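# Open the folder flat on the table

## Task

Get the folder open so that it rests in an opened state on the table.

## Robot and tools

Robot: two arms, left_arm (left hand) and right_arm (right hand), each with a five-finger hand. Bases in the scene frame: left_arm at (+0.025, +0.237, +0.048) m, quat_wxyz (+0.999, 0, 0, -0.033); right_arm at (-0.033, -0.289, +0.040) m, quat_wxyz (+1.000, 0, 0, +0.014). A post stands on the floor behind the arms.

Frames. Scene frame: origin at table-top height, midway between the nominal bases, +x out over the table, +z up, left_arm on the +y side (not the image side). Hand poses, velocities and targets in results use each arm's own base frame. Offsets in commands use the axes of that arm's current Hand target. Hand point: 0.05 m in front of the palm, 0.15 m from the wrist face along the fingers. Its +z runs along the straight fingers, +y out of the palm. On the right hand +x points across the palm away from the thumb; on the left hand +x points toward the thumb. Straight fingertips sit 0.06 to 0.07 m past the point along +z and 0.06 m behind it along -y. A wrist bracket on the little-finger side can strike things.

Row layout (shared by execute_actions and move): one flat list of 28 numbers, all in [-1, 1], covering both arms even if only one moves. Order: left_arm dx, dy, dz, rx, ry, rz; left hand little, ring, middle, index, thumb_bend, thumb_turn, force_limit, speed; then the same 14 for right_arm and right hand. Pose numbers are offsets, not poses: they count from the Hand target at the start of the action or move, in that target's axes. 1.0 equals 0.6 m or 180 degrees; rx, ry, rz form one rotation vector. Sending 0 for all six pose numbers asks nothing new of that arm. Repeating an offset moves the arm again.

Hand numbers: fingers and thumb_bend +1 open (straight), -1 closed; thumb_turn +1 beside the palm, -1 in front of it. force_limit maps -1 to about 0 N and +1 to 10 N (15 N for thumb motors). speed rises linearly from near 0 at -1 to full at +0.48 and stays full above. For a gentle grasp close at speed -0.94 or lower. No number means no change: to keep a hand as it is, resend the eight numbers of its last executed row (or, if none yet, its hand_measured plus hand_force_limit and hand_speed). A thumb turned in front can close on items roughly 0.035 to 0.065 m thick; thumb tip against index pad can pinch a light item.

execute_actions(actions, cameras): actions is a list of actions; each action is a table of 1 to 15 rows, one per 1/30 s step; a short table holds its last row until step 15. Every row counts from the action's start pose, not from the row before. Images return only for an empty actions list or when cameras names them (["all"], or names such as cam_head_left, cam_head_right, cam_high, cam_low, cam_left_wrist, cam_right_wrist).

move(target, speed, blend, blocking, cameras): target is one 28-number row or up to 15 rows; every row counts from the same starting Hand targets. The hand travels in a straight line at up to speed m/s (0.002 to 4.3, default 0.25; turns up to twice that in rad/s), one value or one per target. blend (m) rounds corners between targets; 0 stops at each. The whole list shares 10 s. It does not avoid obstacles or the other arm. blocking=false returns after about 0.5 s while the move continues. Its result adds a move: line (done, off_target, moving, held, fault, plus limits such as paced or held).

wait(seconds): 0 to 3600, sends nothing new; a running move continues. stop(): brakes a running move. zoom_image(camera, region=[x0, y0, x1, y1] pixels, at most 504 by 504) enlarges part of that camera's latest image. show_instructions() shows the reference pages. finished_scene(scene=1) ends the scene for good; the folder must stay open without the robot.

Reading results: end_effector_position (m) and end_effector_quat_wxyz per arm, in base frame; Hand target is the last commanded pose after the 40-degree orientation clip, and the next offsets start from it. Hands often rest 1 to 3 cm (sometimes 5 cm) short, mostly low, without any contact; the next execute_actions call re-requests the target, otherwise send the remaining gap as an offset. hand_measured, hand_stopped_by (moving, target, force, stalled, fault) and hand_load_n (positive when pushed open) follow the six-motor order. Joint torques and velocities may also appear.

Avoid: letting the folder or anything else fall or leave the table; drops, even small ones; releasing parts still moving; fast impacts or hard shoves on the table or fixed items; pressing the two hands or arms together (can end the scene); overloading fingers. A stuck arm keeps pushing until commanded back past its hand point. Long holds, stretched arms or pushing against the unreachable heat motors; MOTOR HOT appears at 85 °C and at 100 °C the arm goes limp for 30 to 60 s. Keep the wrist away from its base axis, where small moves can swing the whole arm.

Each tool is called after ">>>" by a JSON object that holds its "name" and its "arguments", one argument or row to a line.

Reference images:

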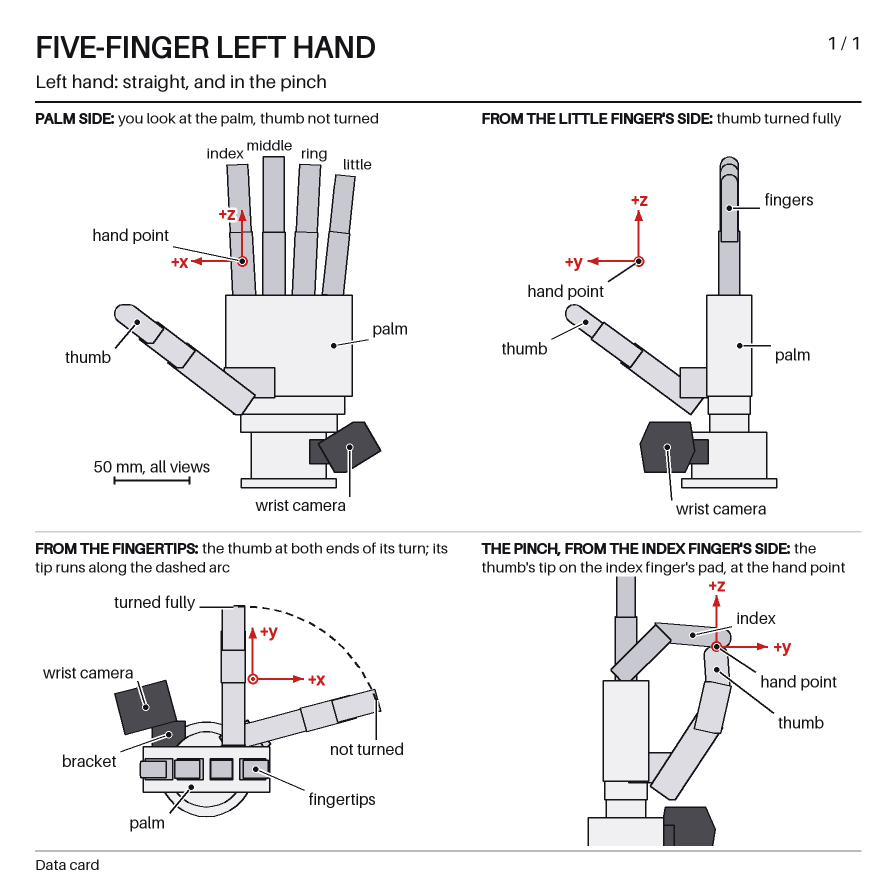

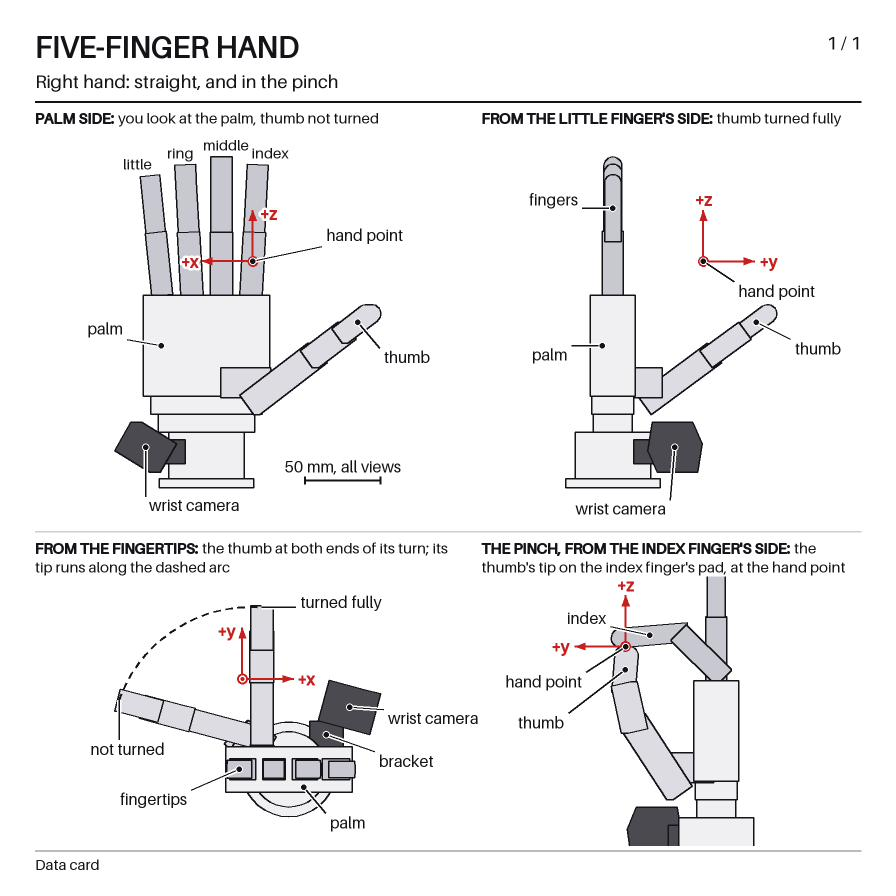

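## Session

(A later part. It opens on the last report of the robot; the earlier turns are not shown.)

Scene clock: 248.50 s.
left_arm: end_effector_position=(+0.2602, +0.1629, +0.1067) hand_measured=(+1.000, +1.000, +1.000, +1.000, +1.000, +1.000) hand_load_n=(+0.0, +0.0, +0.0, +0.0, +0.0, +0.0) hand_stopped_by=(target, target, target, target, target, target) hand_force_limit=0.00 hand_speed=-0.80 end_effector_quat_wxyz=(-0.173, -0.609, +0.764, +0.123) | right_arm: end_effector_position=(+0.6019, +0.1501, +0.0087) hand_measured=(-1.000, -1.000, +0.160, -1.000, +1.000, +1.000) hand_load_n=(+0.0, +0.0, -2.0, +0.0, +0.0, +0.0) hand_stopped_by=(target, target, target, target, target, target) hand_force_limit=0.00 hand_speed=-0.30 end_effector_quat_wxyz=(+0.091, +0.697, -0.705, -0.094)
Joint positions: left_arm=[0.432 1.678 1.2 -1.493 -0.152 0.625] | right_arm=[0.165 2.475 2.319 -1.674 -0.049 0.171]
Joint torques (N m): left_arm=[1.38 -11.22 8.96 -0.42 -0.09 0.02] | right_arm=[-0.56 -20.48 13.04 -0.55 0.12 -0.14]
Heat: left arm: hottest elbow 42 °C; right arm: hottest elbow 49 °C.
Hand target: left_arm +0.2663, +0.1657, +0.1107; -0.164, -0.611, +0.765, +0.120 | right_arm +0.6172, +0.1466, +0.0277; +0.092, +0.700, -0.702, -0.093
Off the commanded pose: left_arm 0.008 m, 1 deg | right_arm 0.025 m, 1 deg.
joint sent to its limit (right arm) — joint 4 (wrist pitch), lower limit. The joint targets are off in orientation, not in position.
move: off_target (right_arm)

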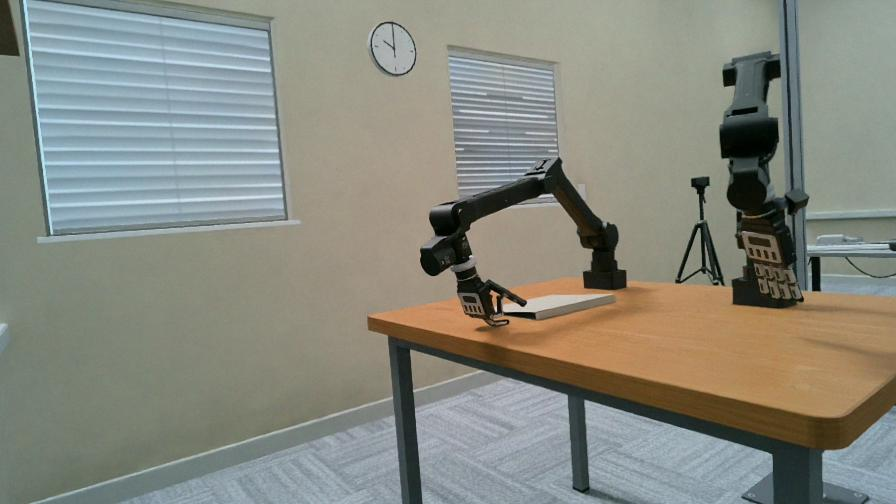

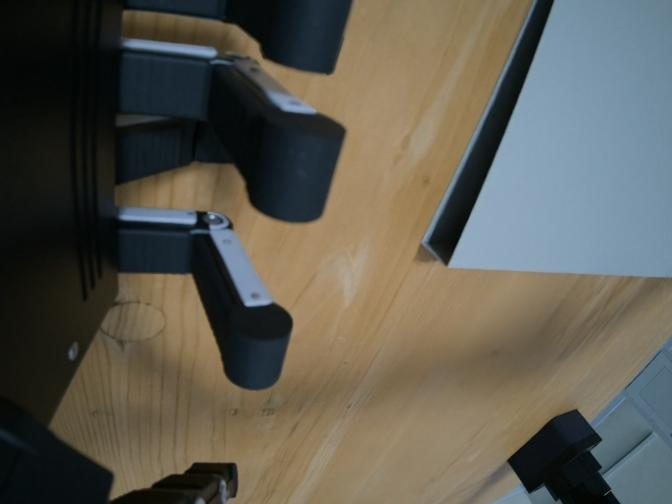

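>>> {"name": "move", "arguments": {
  "target": [0,0,0,0,0,0,1,1,1,1,1,1,0,-0.8,-0.0083,0.0483,0.013,0,0,0,-1,-1,0.16,-1,1,1,0,-0.3],
  "cameras": ["cam_low","cam_high","cam_head_right","cam_right_wrist"],
  "speed": 0.1
}}

>>> {"name": "zoom_image", "arguments": {
  "camera": "cam_low",
  "region": [440, 250, 560, 350]
}}

>>> {"name": "zoom_image", "arguments": {
  "camera": "cam_head_right",
  "region": [420, 200, 520, 290]
}}

>>> {"name": "zoom_image", "arguments": {
  "camera": "cam_high",
  "region": [370, 140, 470, 230]
}}

Scene clock: 268.10 s.
left_arm: end_effector_position=(+0.2602, +0.1629, +0.1067) hand_measured=(+1.000, +1.000, +1.000, +1.000, +1.000, +1.000) hand_load_n=(+0.0, +0.0, +0.5, +0.0, +0.0, +0.0) hand_stopped_by=(target, target, target, target, target, target) hand_force_limit=0.00 hand_speed=-0.80 end_effector_quat_wxyz=(-0.173, -0.609, +0.764, +0.123) | right_arm: end_effector_position=(+0.5838, +0.1471, +0.0120) hand_measured=(-1.000, -1.000, +0.160, -1.000, +1.000, +1.000) hand_load_n=(+0.0, +0.0, +0.0, +0.0, +0.0, +0.0) hand_stopped_by=(target, target, target, target, target, target) hand_force_limit=0.00 hand_speed=-0.30 end_effector_quat_wxyz=(+0.106, +0.695, -0.704, -0.105)
Joint positions: left_arm=[0.432 1.678 1.2 -1.493 -0.152 0.625] | right_arm=[0.165 2.437 2.244 -1.674 -0.049 0.171]
Joint torques (N m): left_arm=[1.14 -11.93 8.91 -0.5 -0.09 0.05] | right_arm=[0.56 -21.6 8.68 -0.12 0.09 -0.05]
Heat: left arm: hottest elbow 42 °C; right arm: hottest elbow 50 °C.
Hand target: left_arm +0.2663, +0.1657, +0.1107; -0.164, -0.611, +0.765, +0.120 | right_arm +0.5872, +0.1517, +0.0277; +0.092, +0.700, -0.702, -0.093
Off the commanded pose: left_arm 0.008 m, 1 deg | right_arm 0.017 m, 2 deg.
move: off_target (right_arm)
Images, in order (width x height): cam_head_right 896x504, cam_high 896x504, cam_low 896x504, cam_right_wrist 672x504.

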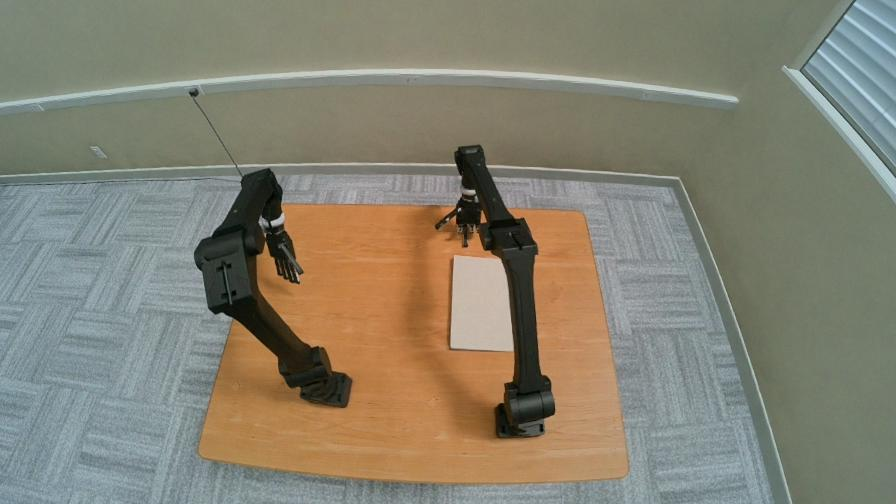

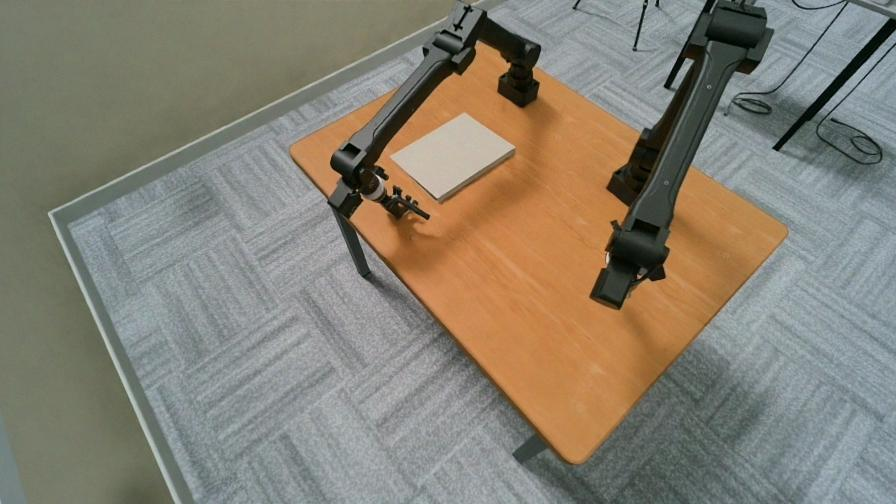

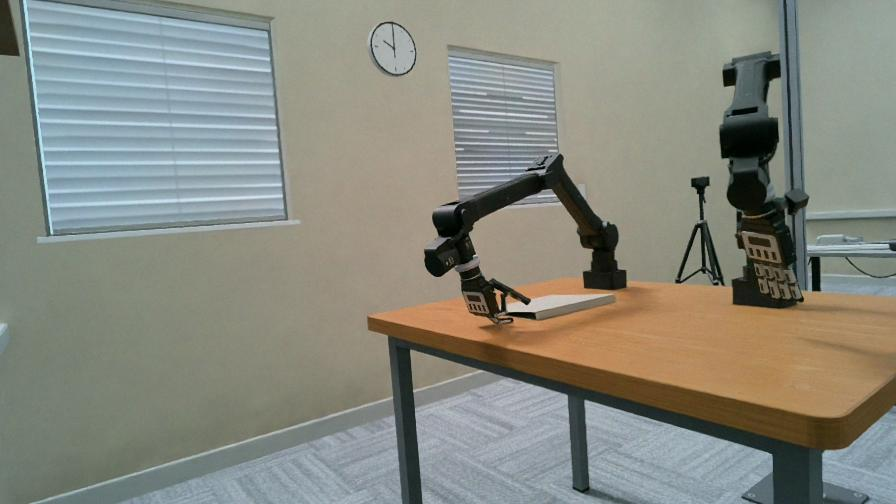

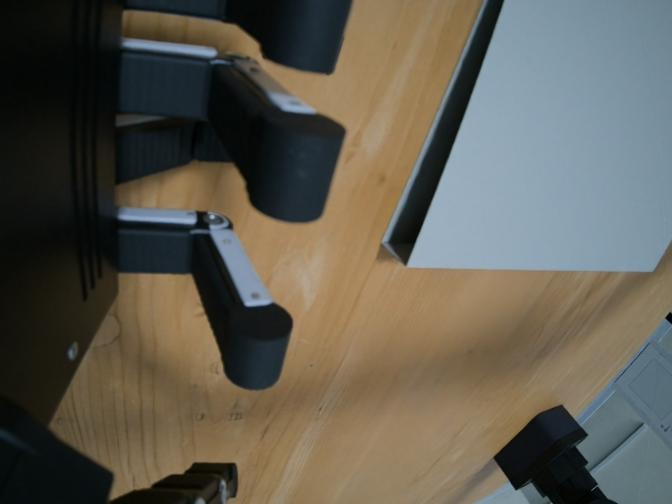

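Scaled by 4.200.

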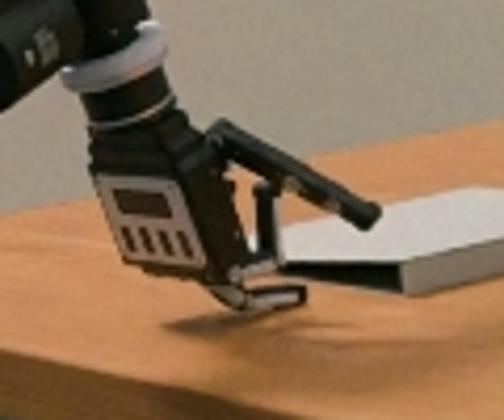

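Scaled by 5.040.

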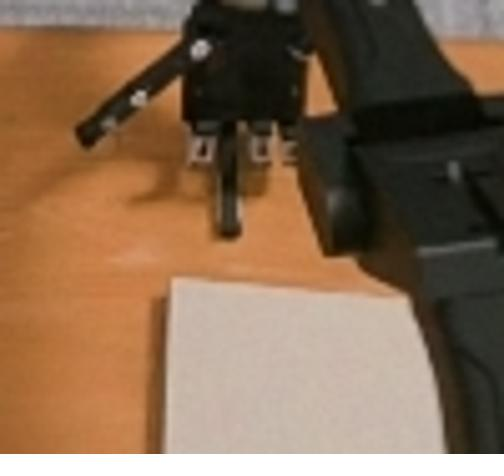

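Scaled by 5.040.

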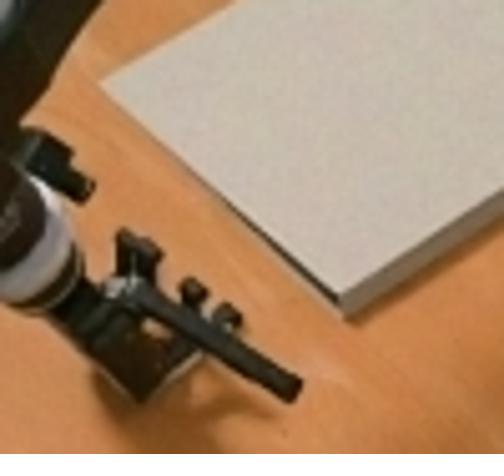

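>>> {"name": "move", "arguments": {
  "target": [0,0,0,0,0,0,1,1,1,1,1,1,0,-0.8,-0.0133,0.0402,0.0108,0,0,0,-1,-1,0.16,-1,1,1,0,-0.3],
  "cameras": ["cam_low","cam_head_right","cam_right_wrist"],
  "speed": 0.1
}}

>>> {"name": "zoom_image", "arguments": {
  "camera": "cam_low",
  "region": [440, 250, 560, 350]
}}

>>> {"name": "zoom_image", "arguments": {
  "camera": "cam_head_right",
  "region": [420, 200, 520, 290]
}}

Scene clock: 276.90 s.
left_arm: end_effector_position=(+0.2602, +0.1629, +0.1067) hand_measured=(+1.000, +1.000, +1.000, +1.000, +1.000, +1.000) hand_load_n=(+0.0, +0.0, +0.0, +0.0, +0.0, +0.0) hand_stopped_by=(target, target, target, target, target, target) hand_force_limit=0.00 hand_speed=-0.80 end_effector_quat_wxyz=(-0.173, -0.609, +0.764, +0.123) | right_arm: end_effector_position=(+0.5590, +0.1557, +0.0157) hand_measured=(-1.000, -1.000, +0.160, -1.000, +1.000, +1.000) hand_load_n=(+0.0, +0.5, +0.0, +0.5, +0.0, +0.0) hand_stopped_by=(target, target, target, target, target, target) hand_force_limit=0.00 hand_speed=-0.30 end_effector_quat_wxyz=(+0.104, +0.701, -0.698, -0.102)
Joint positions: left_arm=[0.432 1.678 1.2 -1.493 -0.152 0.625] | right_arm=[0.186 2.35 2.093 -1.603 -0.049 0.174]
Joint torques (N m): left_arm=[0.97 -11.69 8.83 -0.51 -0.1 0.04] | right_arm=[0.5 -20.48 8.57 -0.16 -0.08 0.05]
Heat: left arm: hottest elbow 42 °C; right arm: hottest elbow 49 °C.
Hand target: left_arm +0.2663, +0.1657, +0.1107; -0.164, -0.611, +0.765, +0.120 | right_arm +0.5623, +0.1597, +0.0279; +0.092, +0.700, -0.702, -0.093
Off the commanded pose: left_arm 0.008 m, 1 deg | right_arm 0.013 m, 2 deg.
move: off_target (right_arm)
Images, in order (width x height): cam_head_right 896x504, cam_low 896x504, cam_right_wrist 672x504.

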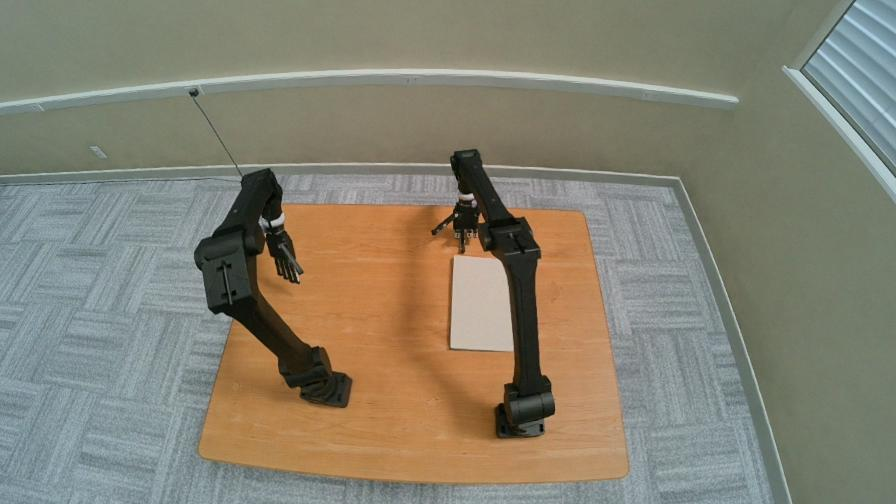

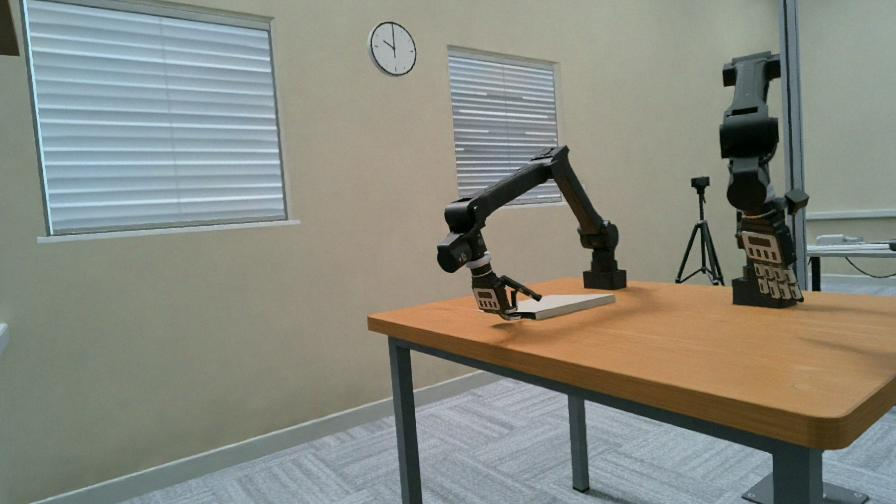

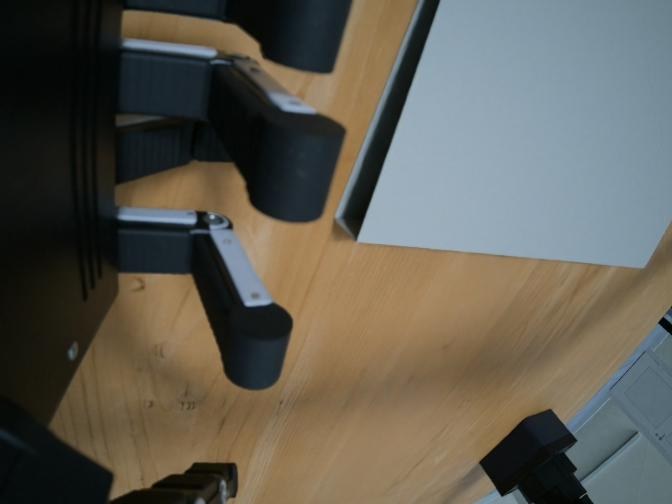

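Scaled by 4.200.

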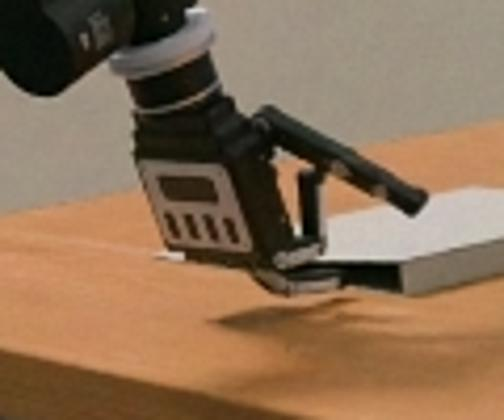

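Scaled by 5.040.

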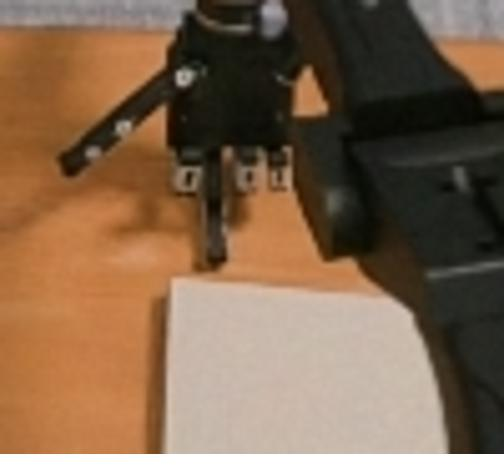

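>>> {"name": "move", "arguments": {
  "target": [0,0,0,0,0,0,1,1,1,1,1,1,0,-0.8,0,0.03,0.021,0,0,0,-1,-1,0.16,-1,1,1,0,-0.3],
  "cameras": ["cam_low","cam_head_right","cam_right_wrist"],
  "speed": 0.1
}}

>>> {"name": "zoom_image", "arguments": {
  "camera": "cam_low",
  "region": [470, 260, 570, 340]
}}

>>> {"name": "zoom_image", "arguments": {
  "camera": "cam_head_right",
  "region": [420, 200, 520, 290]
}}

Scene clock: 284.63 s.
left_arm: end_effector_position=(+0.2602, +0.1629, +0.1067) hand_measured=(+1.000, +1.000, +1.000, +1.000, +1.000, +1.000) hand_load_n=(+0.0, +0.0, +0.0, +0.0, +0.0, +0.0) hand_stopped_by=(target, target, target, target, target, target) hand_force_limit=0.00 hand_speed=-0.80 end_effector_quat_wxyz=(-0.173, -0.609, +0.764, +0.123) | right_arm: end_effector_position=(+0.5392, +0.1534, +0.0086) hand_measured=(-1.000, -1.000, +0.160, -1.000, +1.000, +1.000) hand_load_n=(+0.0, +0.0, +0.0, +0.0, +0.0, +0.0) hand_stopped_by=(target, target, target, target, target, target) hand_force_limit=0.00 hand_speed=-0.30 end_effector_quat_wxyz=(+0.104, +0.699, -0.700, -0.102)
Joint positions: left_arm=[0.432 1.678 1.2 -1.493 -0.152 0.625] | right_arm=[0.187 2.294 1.97 -1.536 -0.051 0.18]
Joint torques (N m): left_arm=[1.08 -12.69 9.22 -0.68 -0.12 -0.01] | right_arm=[0.62 -19.72 8.2 0.01 -0.06 0.09]
Heat: left arm: hottest elbow 42 °C; right arm: hottest elbow 49 °C.
Hand target: left_arm +0.2663, +0.1657, +0.1107; -0.164, -0.611, +0.765, +0.120 | right_arm +0.5416, +0.1598, +0.0202; +0.092, +0.700, -0.702, -0.093
Off the commanded pose: left_arm 0.008 m, 1 deg | right_arm 0.014 m, 2 deg.
move: off_target (right_arm)
Images, in order (width x height): cam_head_right 896x504, cam_low 896x504, cam_right_wrist 672x504.

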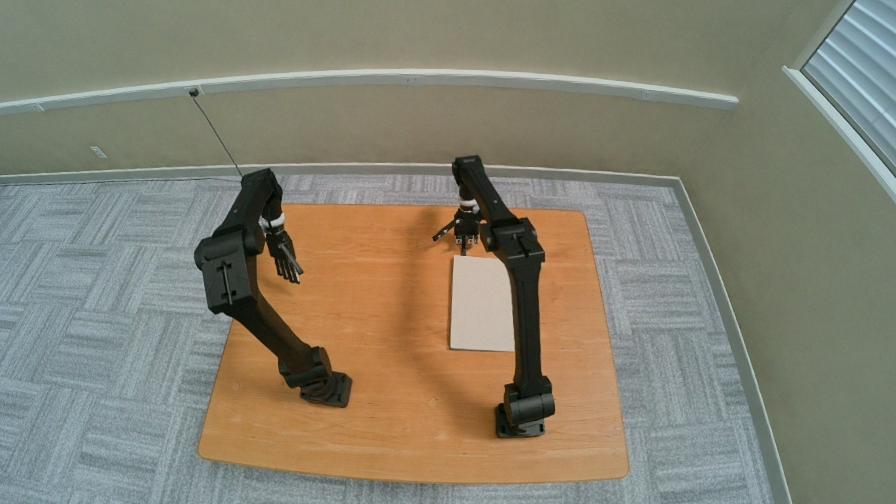

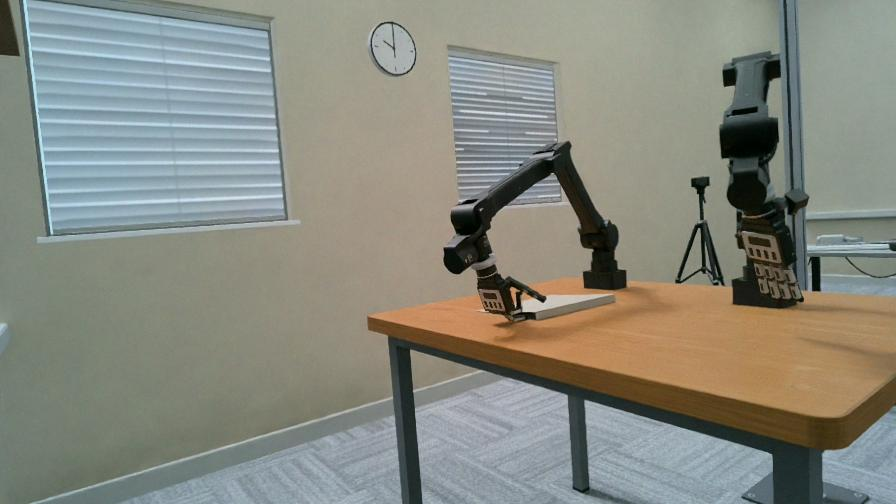

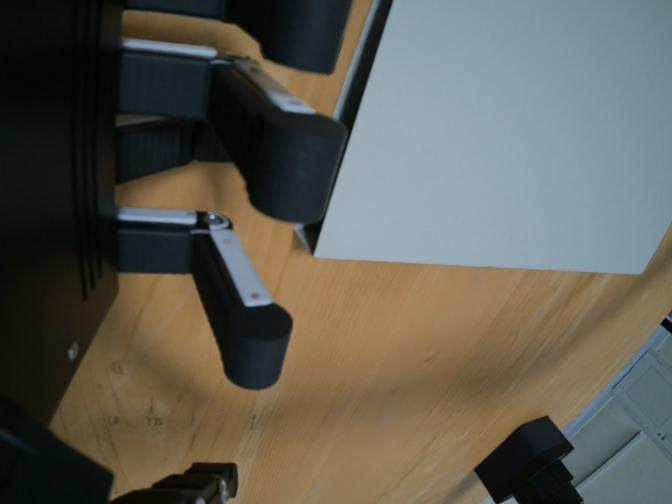

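Scaled by 5.040.

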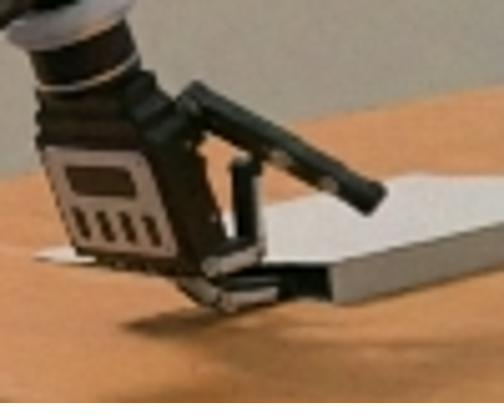

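Scaled by 5.040.

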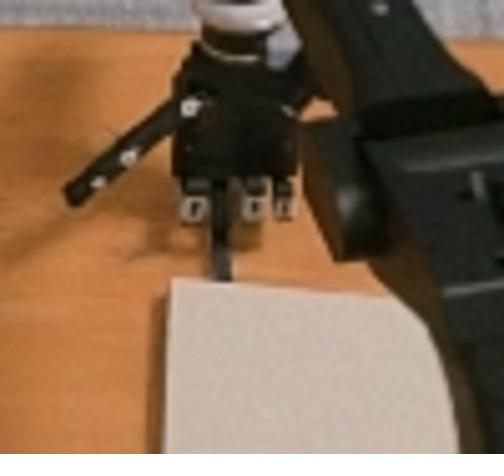

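>>> {"name": "move", "arguments": {
  "target": [0,0,0,0,0,0,1,1,1,1,1,1,0,-0.8,-0.008,0.0354,0.0095,0,0,0,-1,-1,0.16,-1,1,1,0,-0.3],
  "cameras": ["cam_low","cam_head_right","cam_right_wrist"],
  "speed": 0.06
}}

>>> {"name": "zoom_image", "arguments": {
  "camera": "cam_low",
  "region": [470, 260, 570, 340]
}}

>>> {"name": "zoom_image", "arguments": {
  "camera": "cam_head_right",
  "region": [420, 200, 520, 290]
}}

Scene clock: 290.77 s.
left_arm: end_effector_position=(+0.2602, +0.1629, +0.1067) hand_measured=(+1.000, +1.000, +1.000, +1.000, +1.000, +1.000) hand_load_n=(+0.0, +0.0, +0.0, +0.0, +0.0, +0.0) hand_stopped_by=(target, target, target, target, target, target) hand_force_limit=0.00 hand_speed=-0.80 end_effector_quat_wxyz=(-0.173, -0.609, +0.764, +0.123) | right_arm: end_effector_position=(+0.5168, +0.1595, +0.0084) hand_measured=(-1.000, -1.000, +0.160, -1.000, +1.000, +1.000) hand_load_n=(+0.0, +0.5, +0.0, +0.0, +0.0, +0.0) hand_stopped_by=(target, target, target, target, target, target) hand_force_limit=0.00 hand_speed=-0.30 end_effector_quat_wxyz=(+0.105, +0.700, -0.699, -0.102)
Joint positions: left_arm=[0.432 1.678 1.2 -1.493 -0.152 0.625] | right_arm=[0.203 2.236 1.865 -1.489 -0.054 0.193]
Joint torques (N m): left_arm=[1.2 -12.22 9.17 -0.57 -0.09 -0.01] | right_arm=[0.44 -19.25 7.94 -0.18 -0.08 0.07]
Heat: left arm: hottest elbow 42 °C; right arm: hottest elbow 48 °C.
Hand target: left_arm +0.2663, +0.1657, +0.1107; -0.164, -0.611, +0.765, +0.120 | right_arm +0.5197, +0.1646, +0.0203; +0.092, +0.700, -0.702, -0.093
Off the commanded pose: left_arm 0.008 m, 1 deg | right_arm 0.013 m, 2 deg.
move: off_target (right_arm)
Images, in order (width x height): cam_head_right 896x504, cam_low 896x504, cam_right_wrist 672x504.

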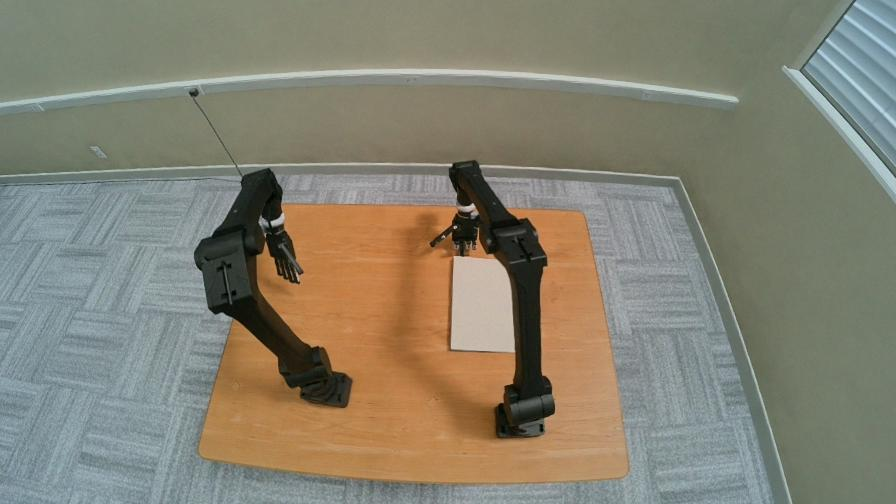

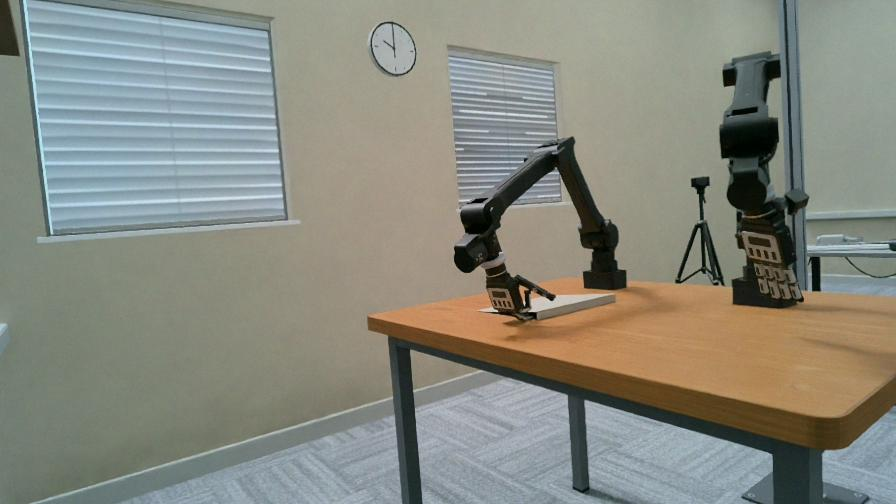

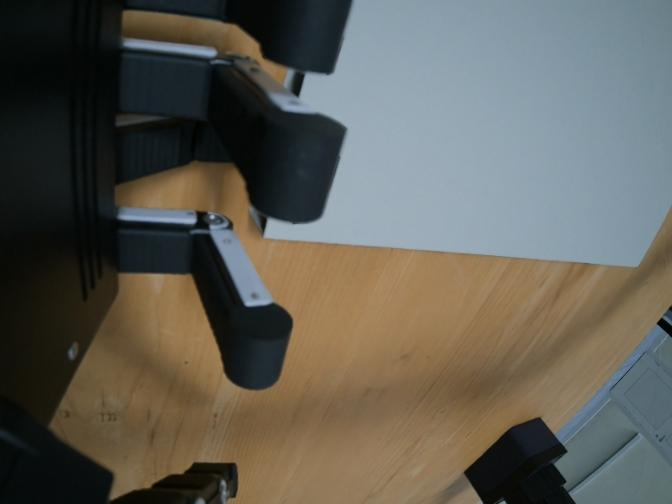

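Scaled by 5.040.

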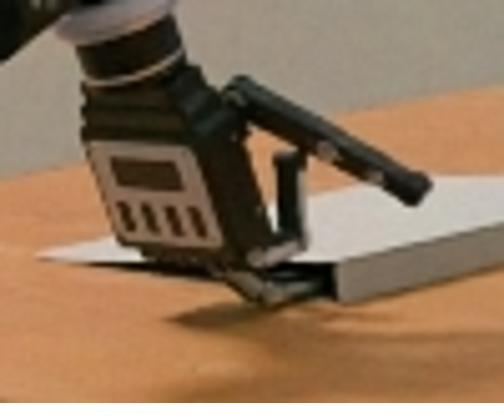

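Scaled by 5.040.

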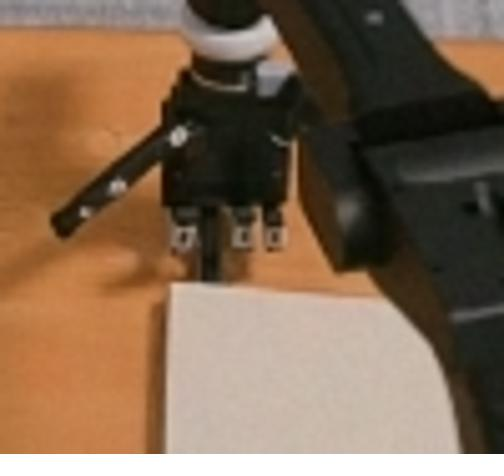

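>>> {"name": "zoom_image", "arguments": {
  "camera": "cam_low",
  "region": [500, 290, 560, 330]
}}

>>> {"name": "zoom_image", "arguments": {
  "camera": "cam_head_right",
  "region": [440, 230, 480, 270]
}}

Scaled by 8.400.

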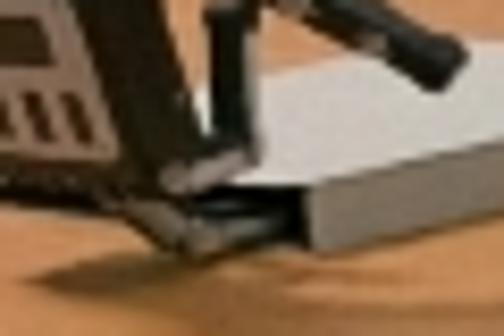

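Scaled by 12.600.

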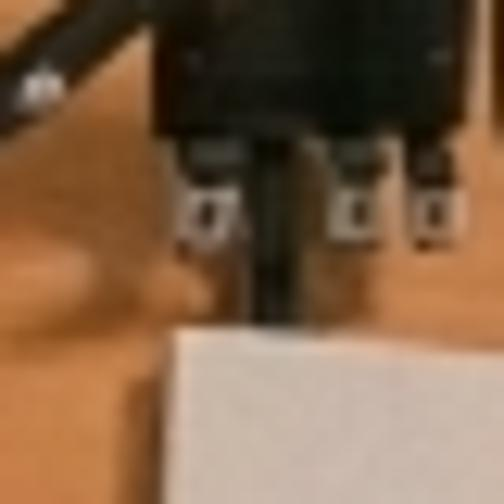

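>>> {"name": "move", "arguments": {
  "target": [0,0,0,0,0,0,1,1,1,1,1,1,0,-0.8,0.0167,0.0086,-0.0322,0,0,0,-1,-1,0.16,-1,1,1,0,-0.3],
  "cameras": ["cam_low","cam_head_right","cam_right_wrist"],
  "speed": 0.06
}}

>>> {"name": "zoom_image", "arguments": {
  "camera": "cam_low",
  "region": [470, 260, 570, 340]
}}

>>> {"name": "zoom_image", "arguments": {
  "camera": "cam_head_right",
  "region": [420, 200, 520, 290]
}}

Scene clock: 312.87 s.
left_arm: end_effector_position=(+0.2602, +0.1629, +0.1067) hand_measured=(+1.000, +1.000, +1.000, +1.000, +1.000, +1.000) hand_load_n=(+0.0, +0.0, +0.0, +0.0, +0.0, +0.0) hand_stopped_by=(target, target, target, target, target, target) hand_force_limit=0.00 hand_speed=-0.80 end_effector_quat_wxyz=(-0.173, -0.609, +0.764, +0.123) | right_arm: end_effector_position=(+0.5170, +0.1595, +0.0212) hand_measured=(-1.000, -1.000, +0.160, -1.000, +1.000, +1.000) hand_load_n=(+0.0, +0.0, +1.0, +0.0, -0.5, +0.0) hand_stopped_by=(target, target, target, target, target, target) hand_force_limit=0.00 hand_speed=-0.30 end_effector_quat_wxyz=(+0.100, +0.701, -0.699, -0.098)
Joint positions: left_arm=[0.432 1.678 1.2 -1.493 -0.152 0.625] | right_arm=[0.203 2.214 1.865 -1.498 -0.054 0.194]
Joint torques (N m): left_arm=[0.91 -12.1 9.14 -0.59 -0.11 0.03] | right_arm=[-0.15 -19.37 9.22 -1.25 0.09 -0.07]
Heat: left arm: hottest elbow 42 °C; right arm: hottest elbow 47 °C.
Hand target: left_arm +0.2663, +0.1657, +0.1107; -0.164, -0.611, +0.765, +0.120 | right_arm +0.5196, +0.1546, +0.0403; +0.092, +0.700, -0.702, -0.093
Off the commanded pose: left_arm 0.008 m, 1 deg | right_arm 0.020 m, 1 deg.
move: off_target (right_arm)
Images, in order (width x height): cam_head_right 896x504, cam_low 896x504, cam_right_wrist 672x504.

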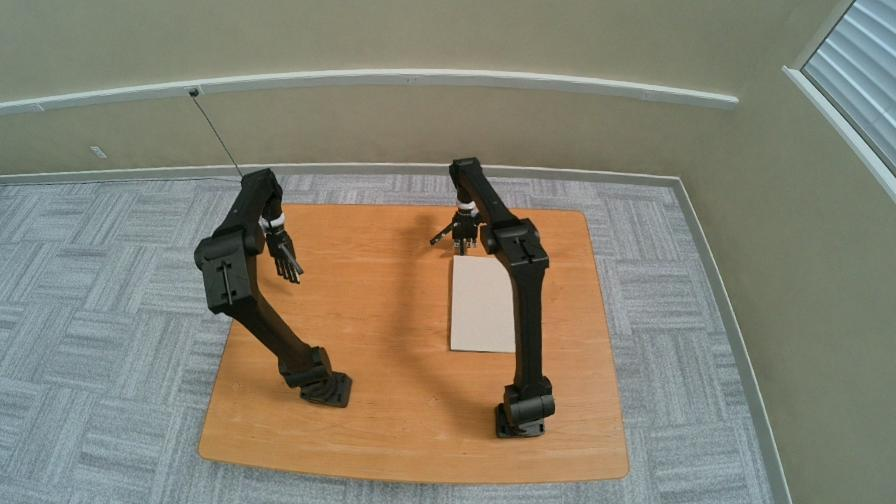

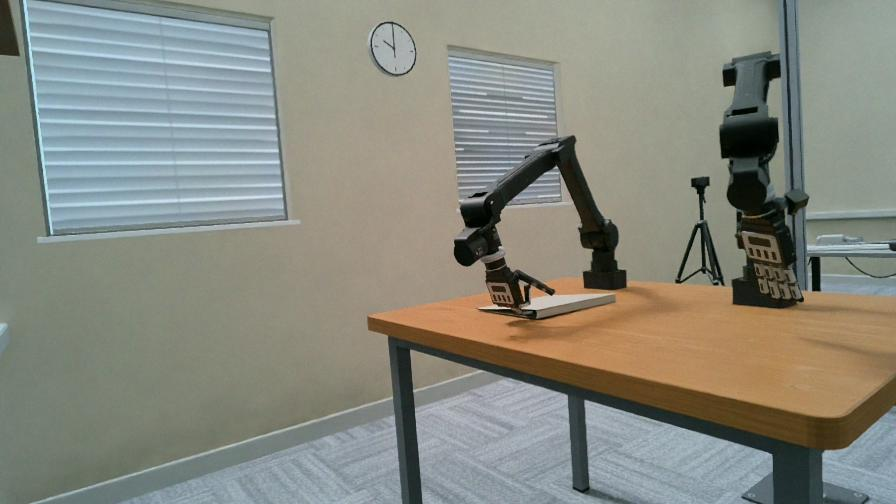

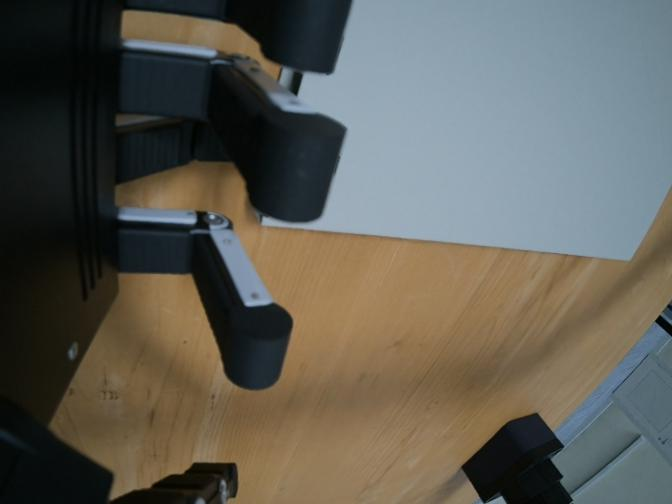

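Scaled by 5.040.

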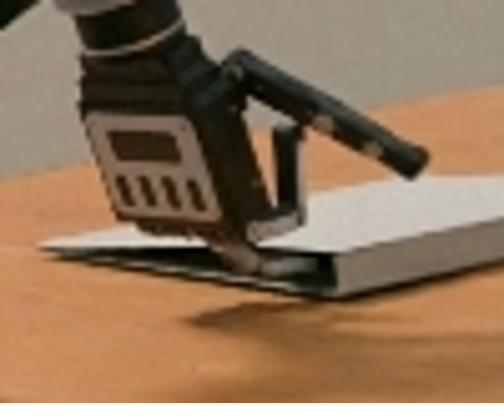

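Scaled by 5.040.

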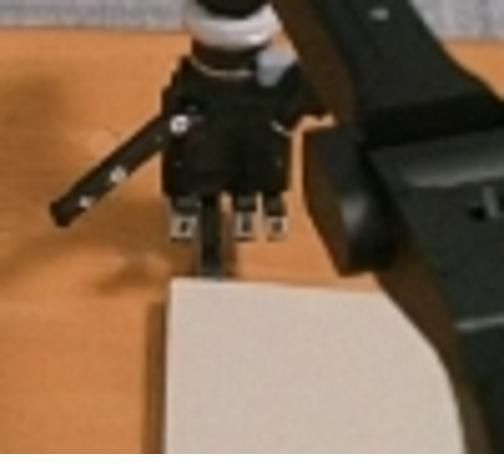

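>>> {"name": "move", "arguments": {
  "target": [0,0,0,0,0,0,1,1,1,1,1,1,0,-0.8,0.15,0.0009,-0.0032,0,0,0,-1,-1,0.16,-1,1,1,0,-0.3],
  "cameras": ["cam_low","cam_head_right","cam_high","cam_right_wrist"],
  "speed": 0.06
}}

>>> {"name": "zoom_image", "arguments": {
  "camera": "cam_low",
  "region": [450, 250, 570, 340]
}}

>>> {"name": "zoom_image", "arguments": {
  "camera": "cam_high",
  "region": [350, 90, 530, 230]
}}

Scene clock: 323.33 s.
left_arm: end_effector_position=(+0.2602, +0.1629, +0.1067) hand_measured=(+1.000, +1.000, +1.000, +1.000, +1.000, +1.000) hand_load_n=(+0.0, +0.0, +0.0, +0.0, +0.0, +0.0) hand_stopped_by=(target, target, target, target, target, target) hand_force_limit=0.00 hand_speed=-0.80 end_effector_quat_wxyz=(-0.173, -0.609, +0.764, +0.123) | right_arm: end_effector_position=(+0.5180, +0.0673, +0.0257) hand_measured=(-1.000, -1.000, +0.160, -1.000, +1.000, +1.000) hand_load_n=(+0.0, +0.0, +1.0, +0.0, +0.0, +0.0) hand_stopped_by=(target, target, target, target, target, target) hand_force_limit=0.00 hand_speed=-0.30 end_effector_quat_wxyz=(+0.102, +0.695, -0.705, -0.102)
Joint positions: left_arm=[0.432 1.678 1.2 -1.493 -0.152 0.625] | right_arm=[0.057 2.185 1.823 -1.498 -0.018 0.068]
Joint torques (N m): left_arm=[1.14 -12.16 8.87 -0.62 -0.07 0.05] | right_arm=[-0.09 -19.37 8.42 -0.64 0.17 -0.18]
Heat: left arm: hottest elbow 42 °C; right arm: hottest elbow 47 °C.
Hand target: left_arm +0.2663, +0.1657, +0.1107; -0.164, -0.611, +0.765, +0.120 | right_arm +0.5194, +0.0646, +0.0422; +0.092, +0.700, -0.702, -0.093
Off the commanded pose: left_arm 0.008 m, 1 deg | right_arm 0.017 m, 2 deg.
move: off_target (right_arm)
Images, in order (width x height): cam_head_right 896x504, cam_high 896x504, cam_low 896x504, cam_right_wrist 672x504.

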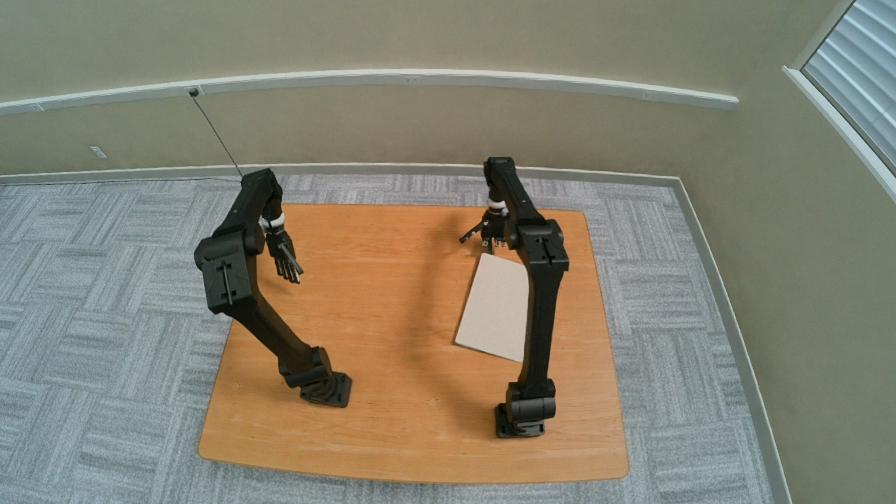

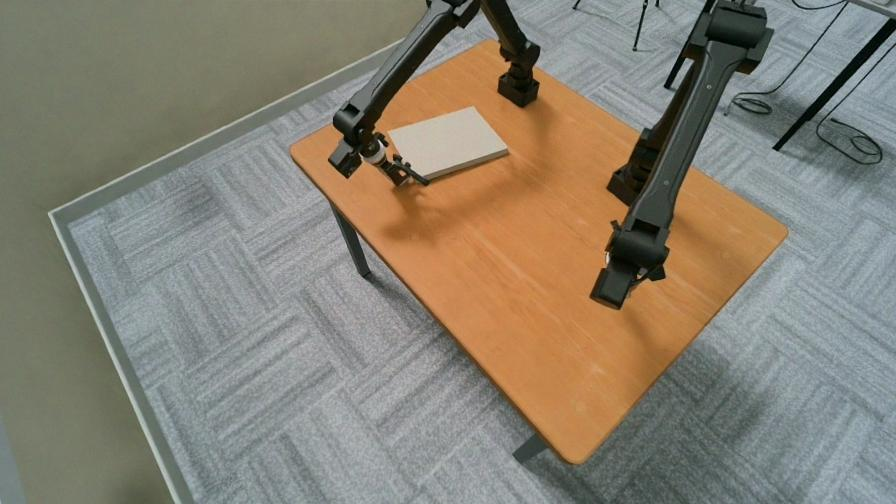

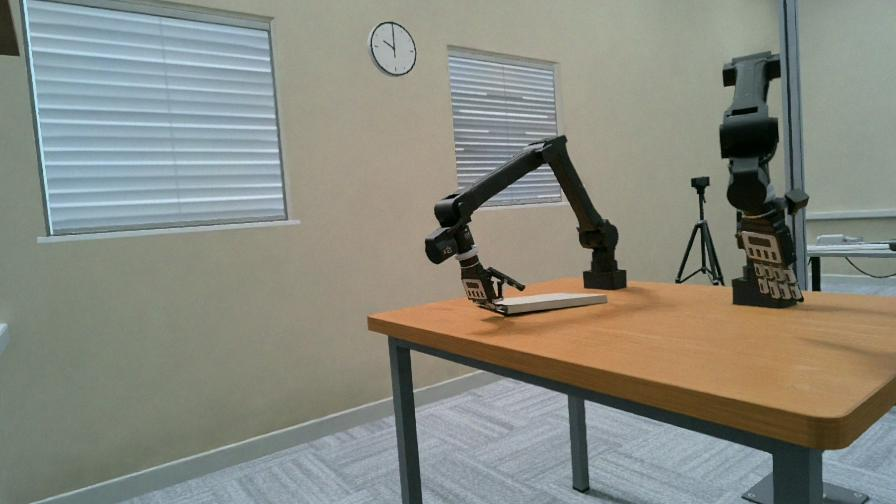

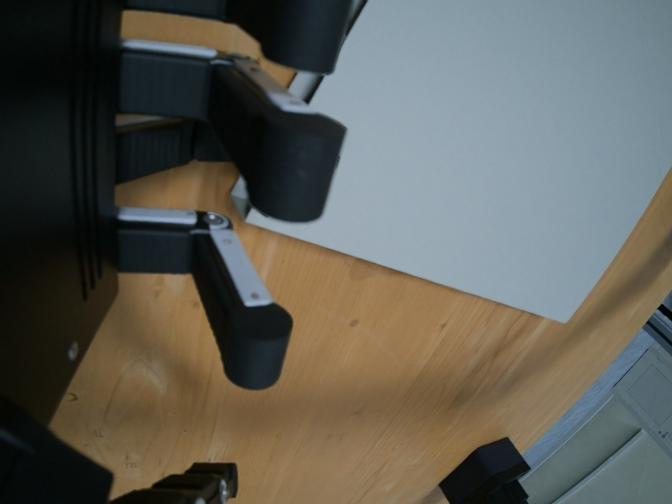

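Scaled by 4.200.

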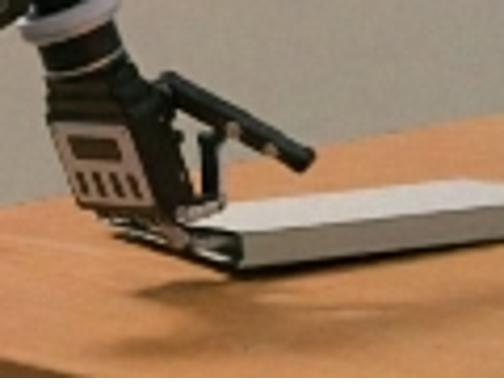

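Scaled by 2.800.

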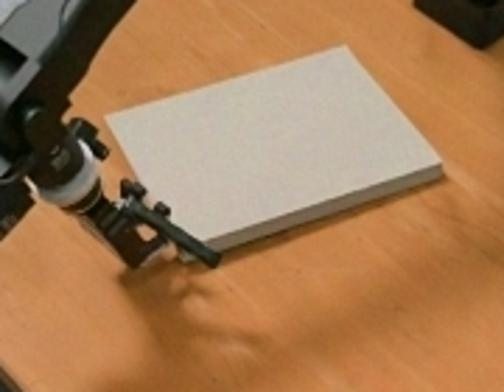

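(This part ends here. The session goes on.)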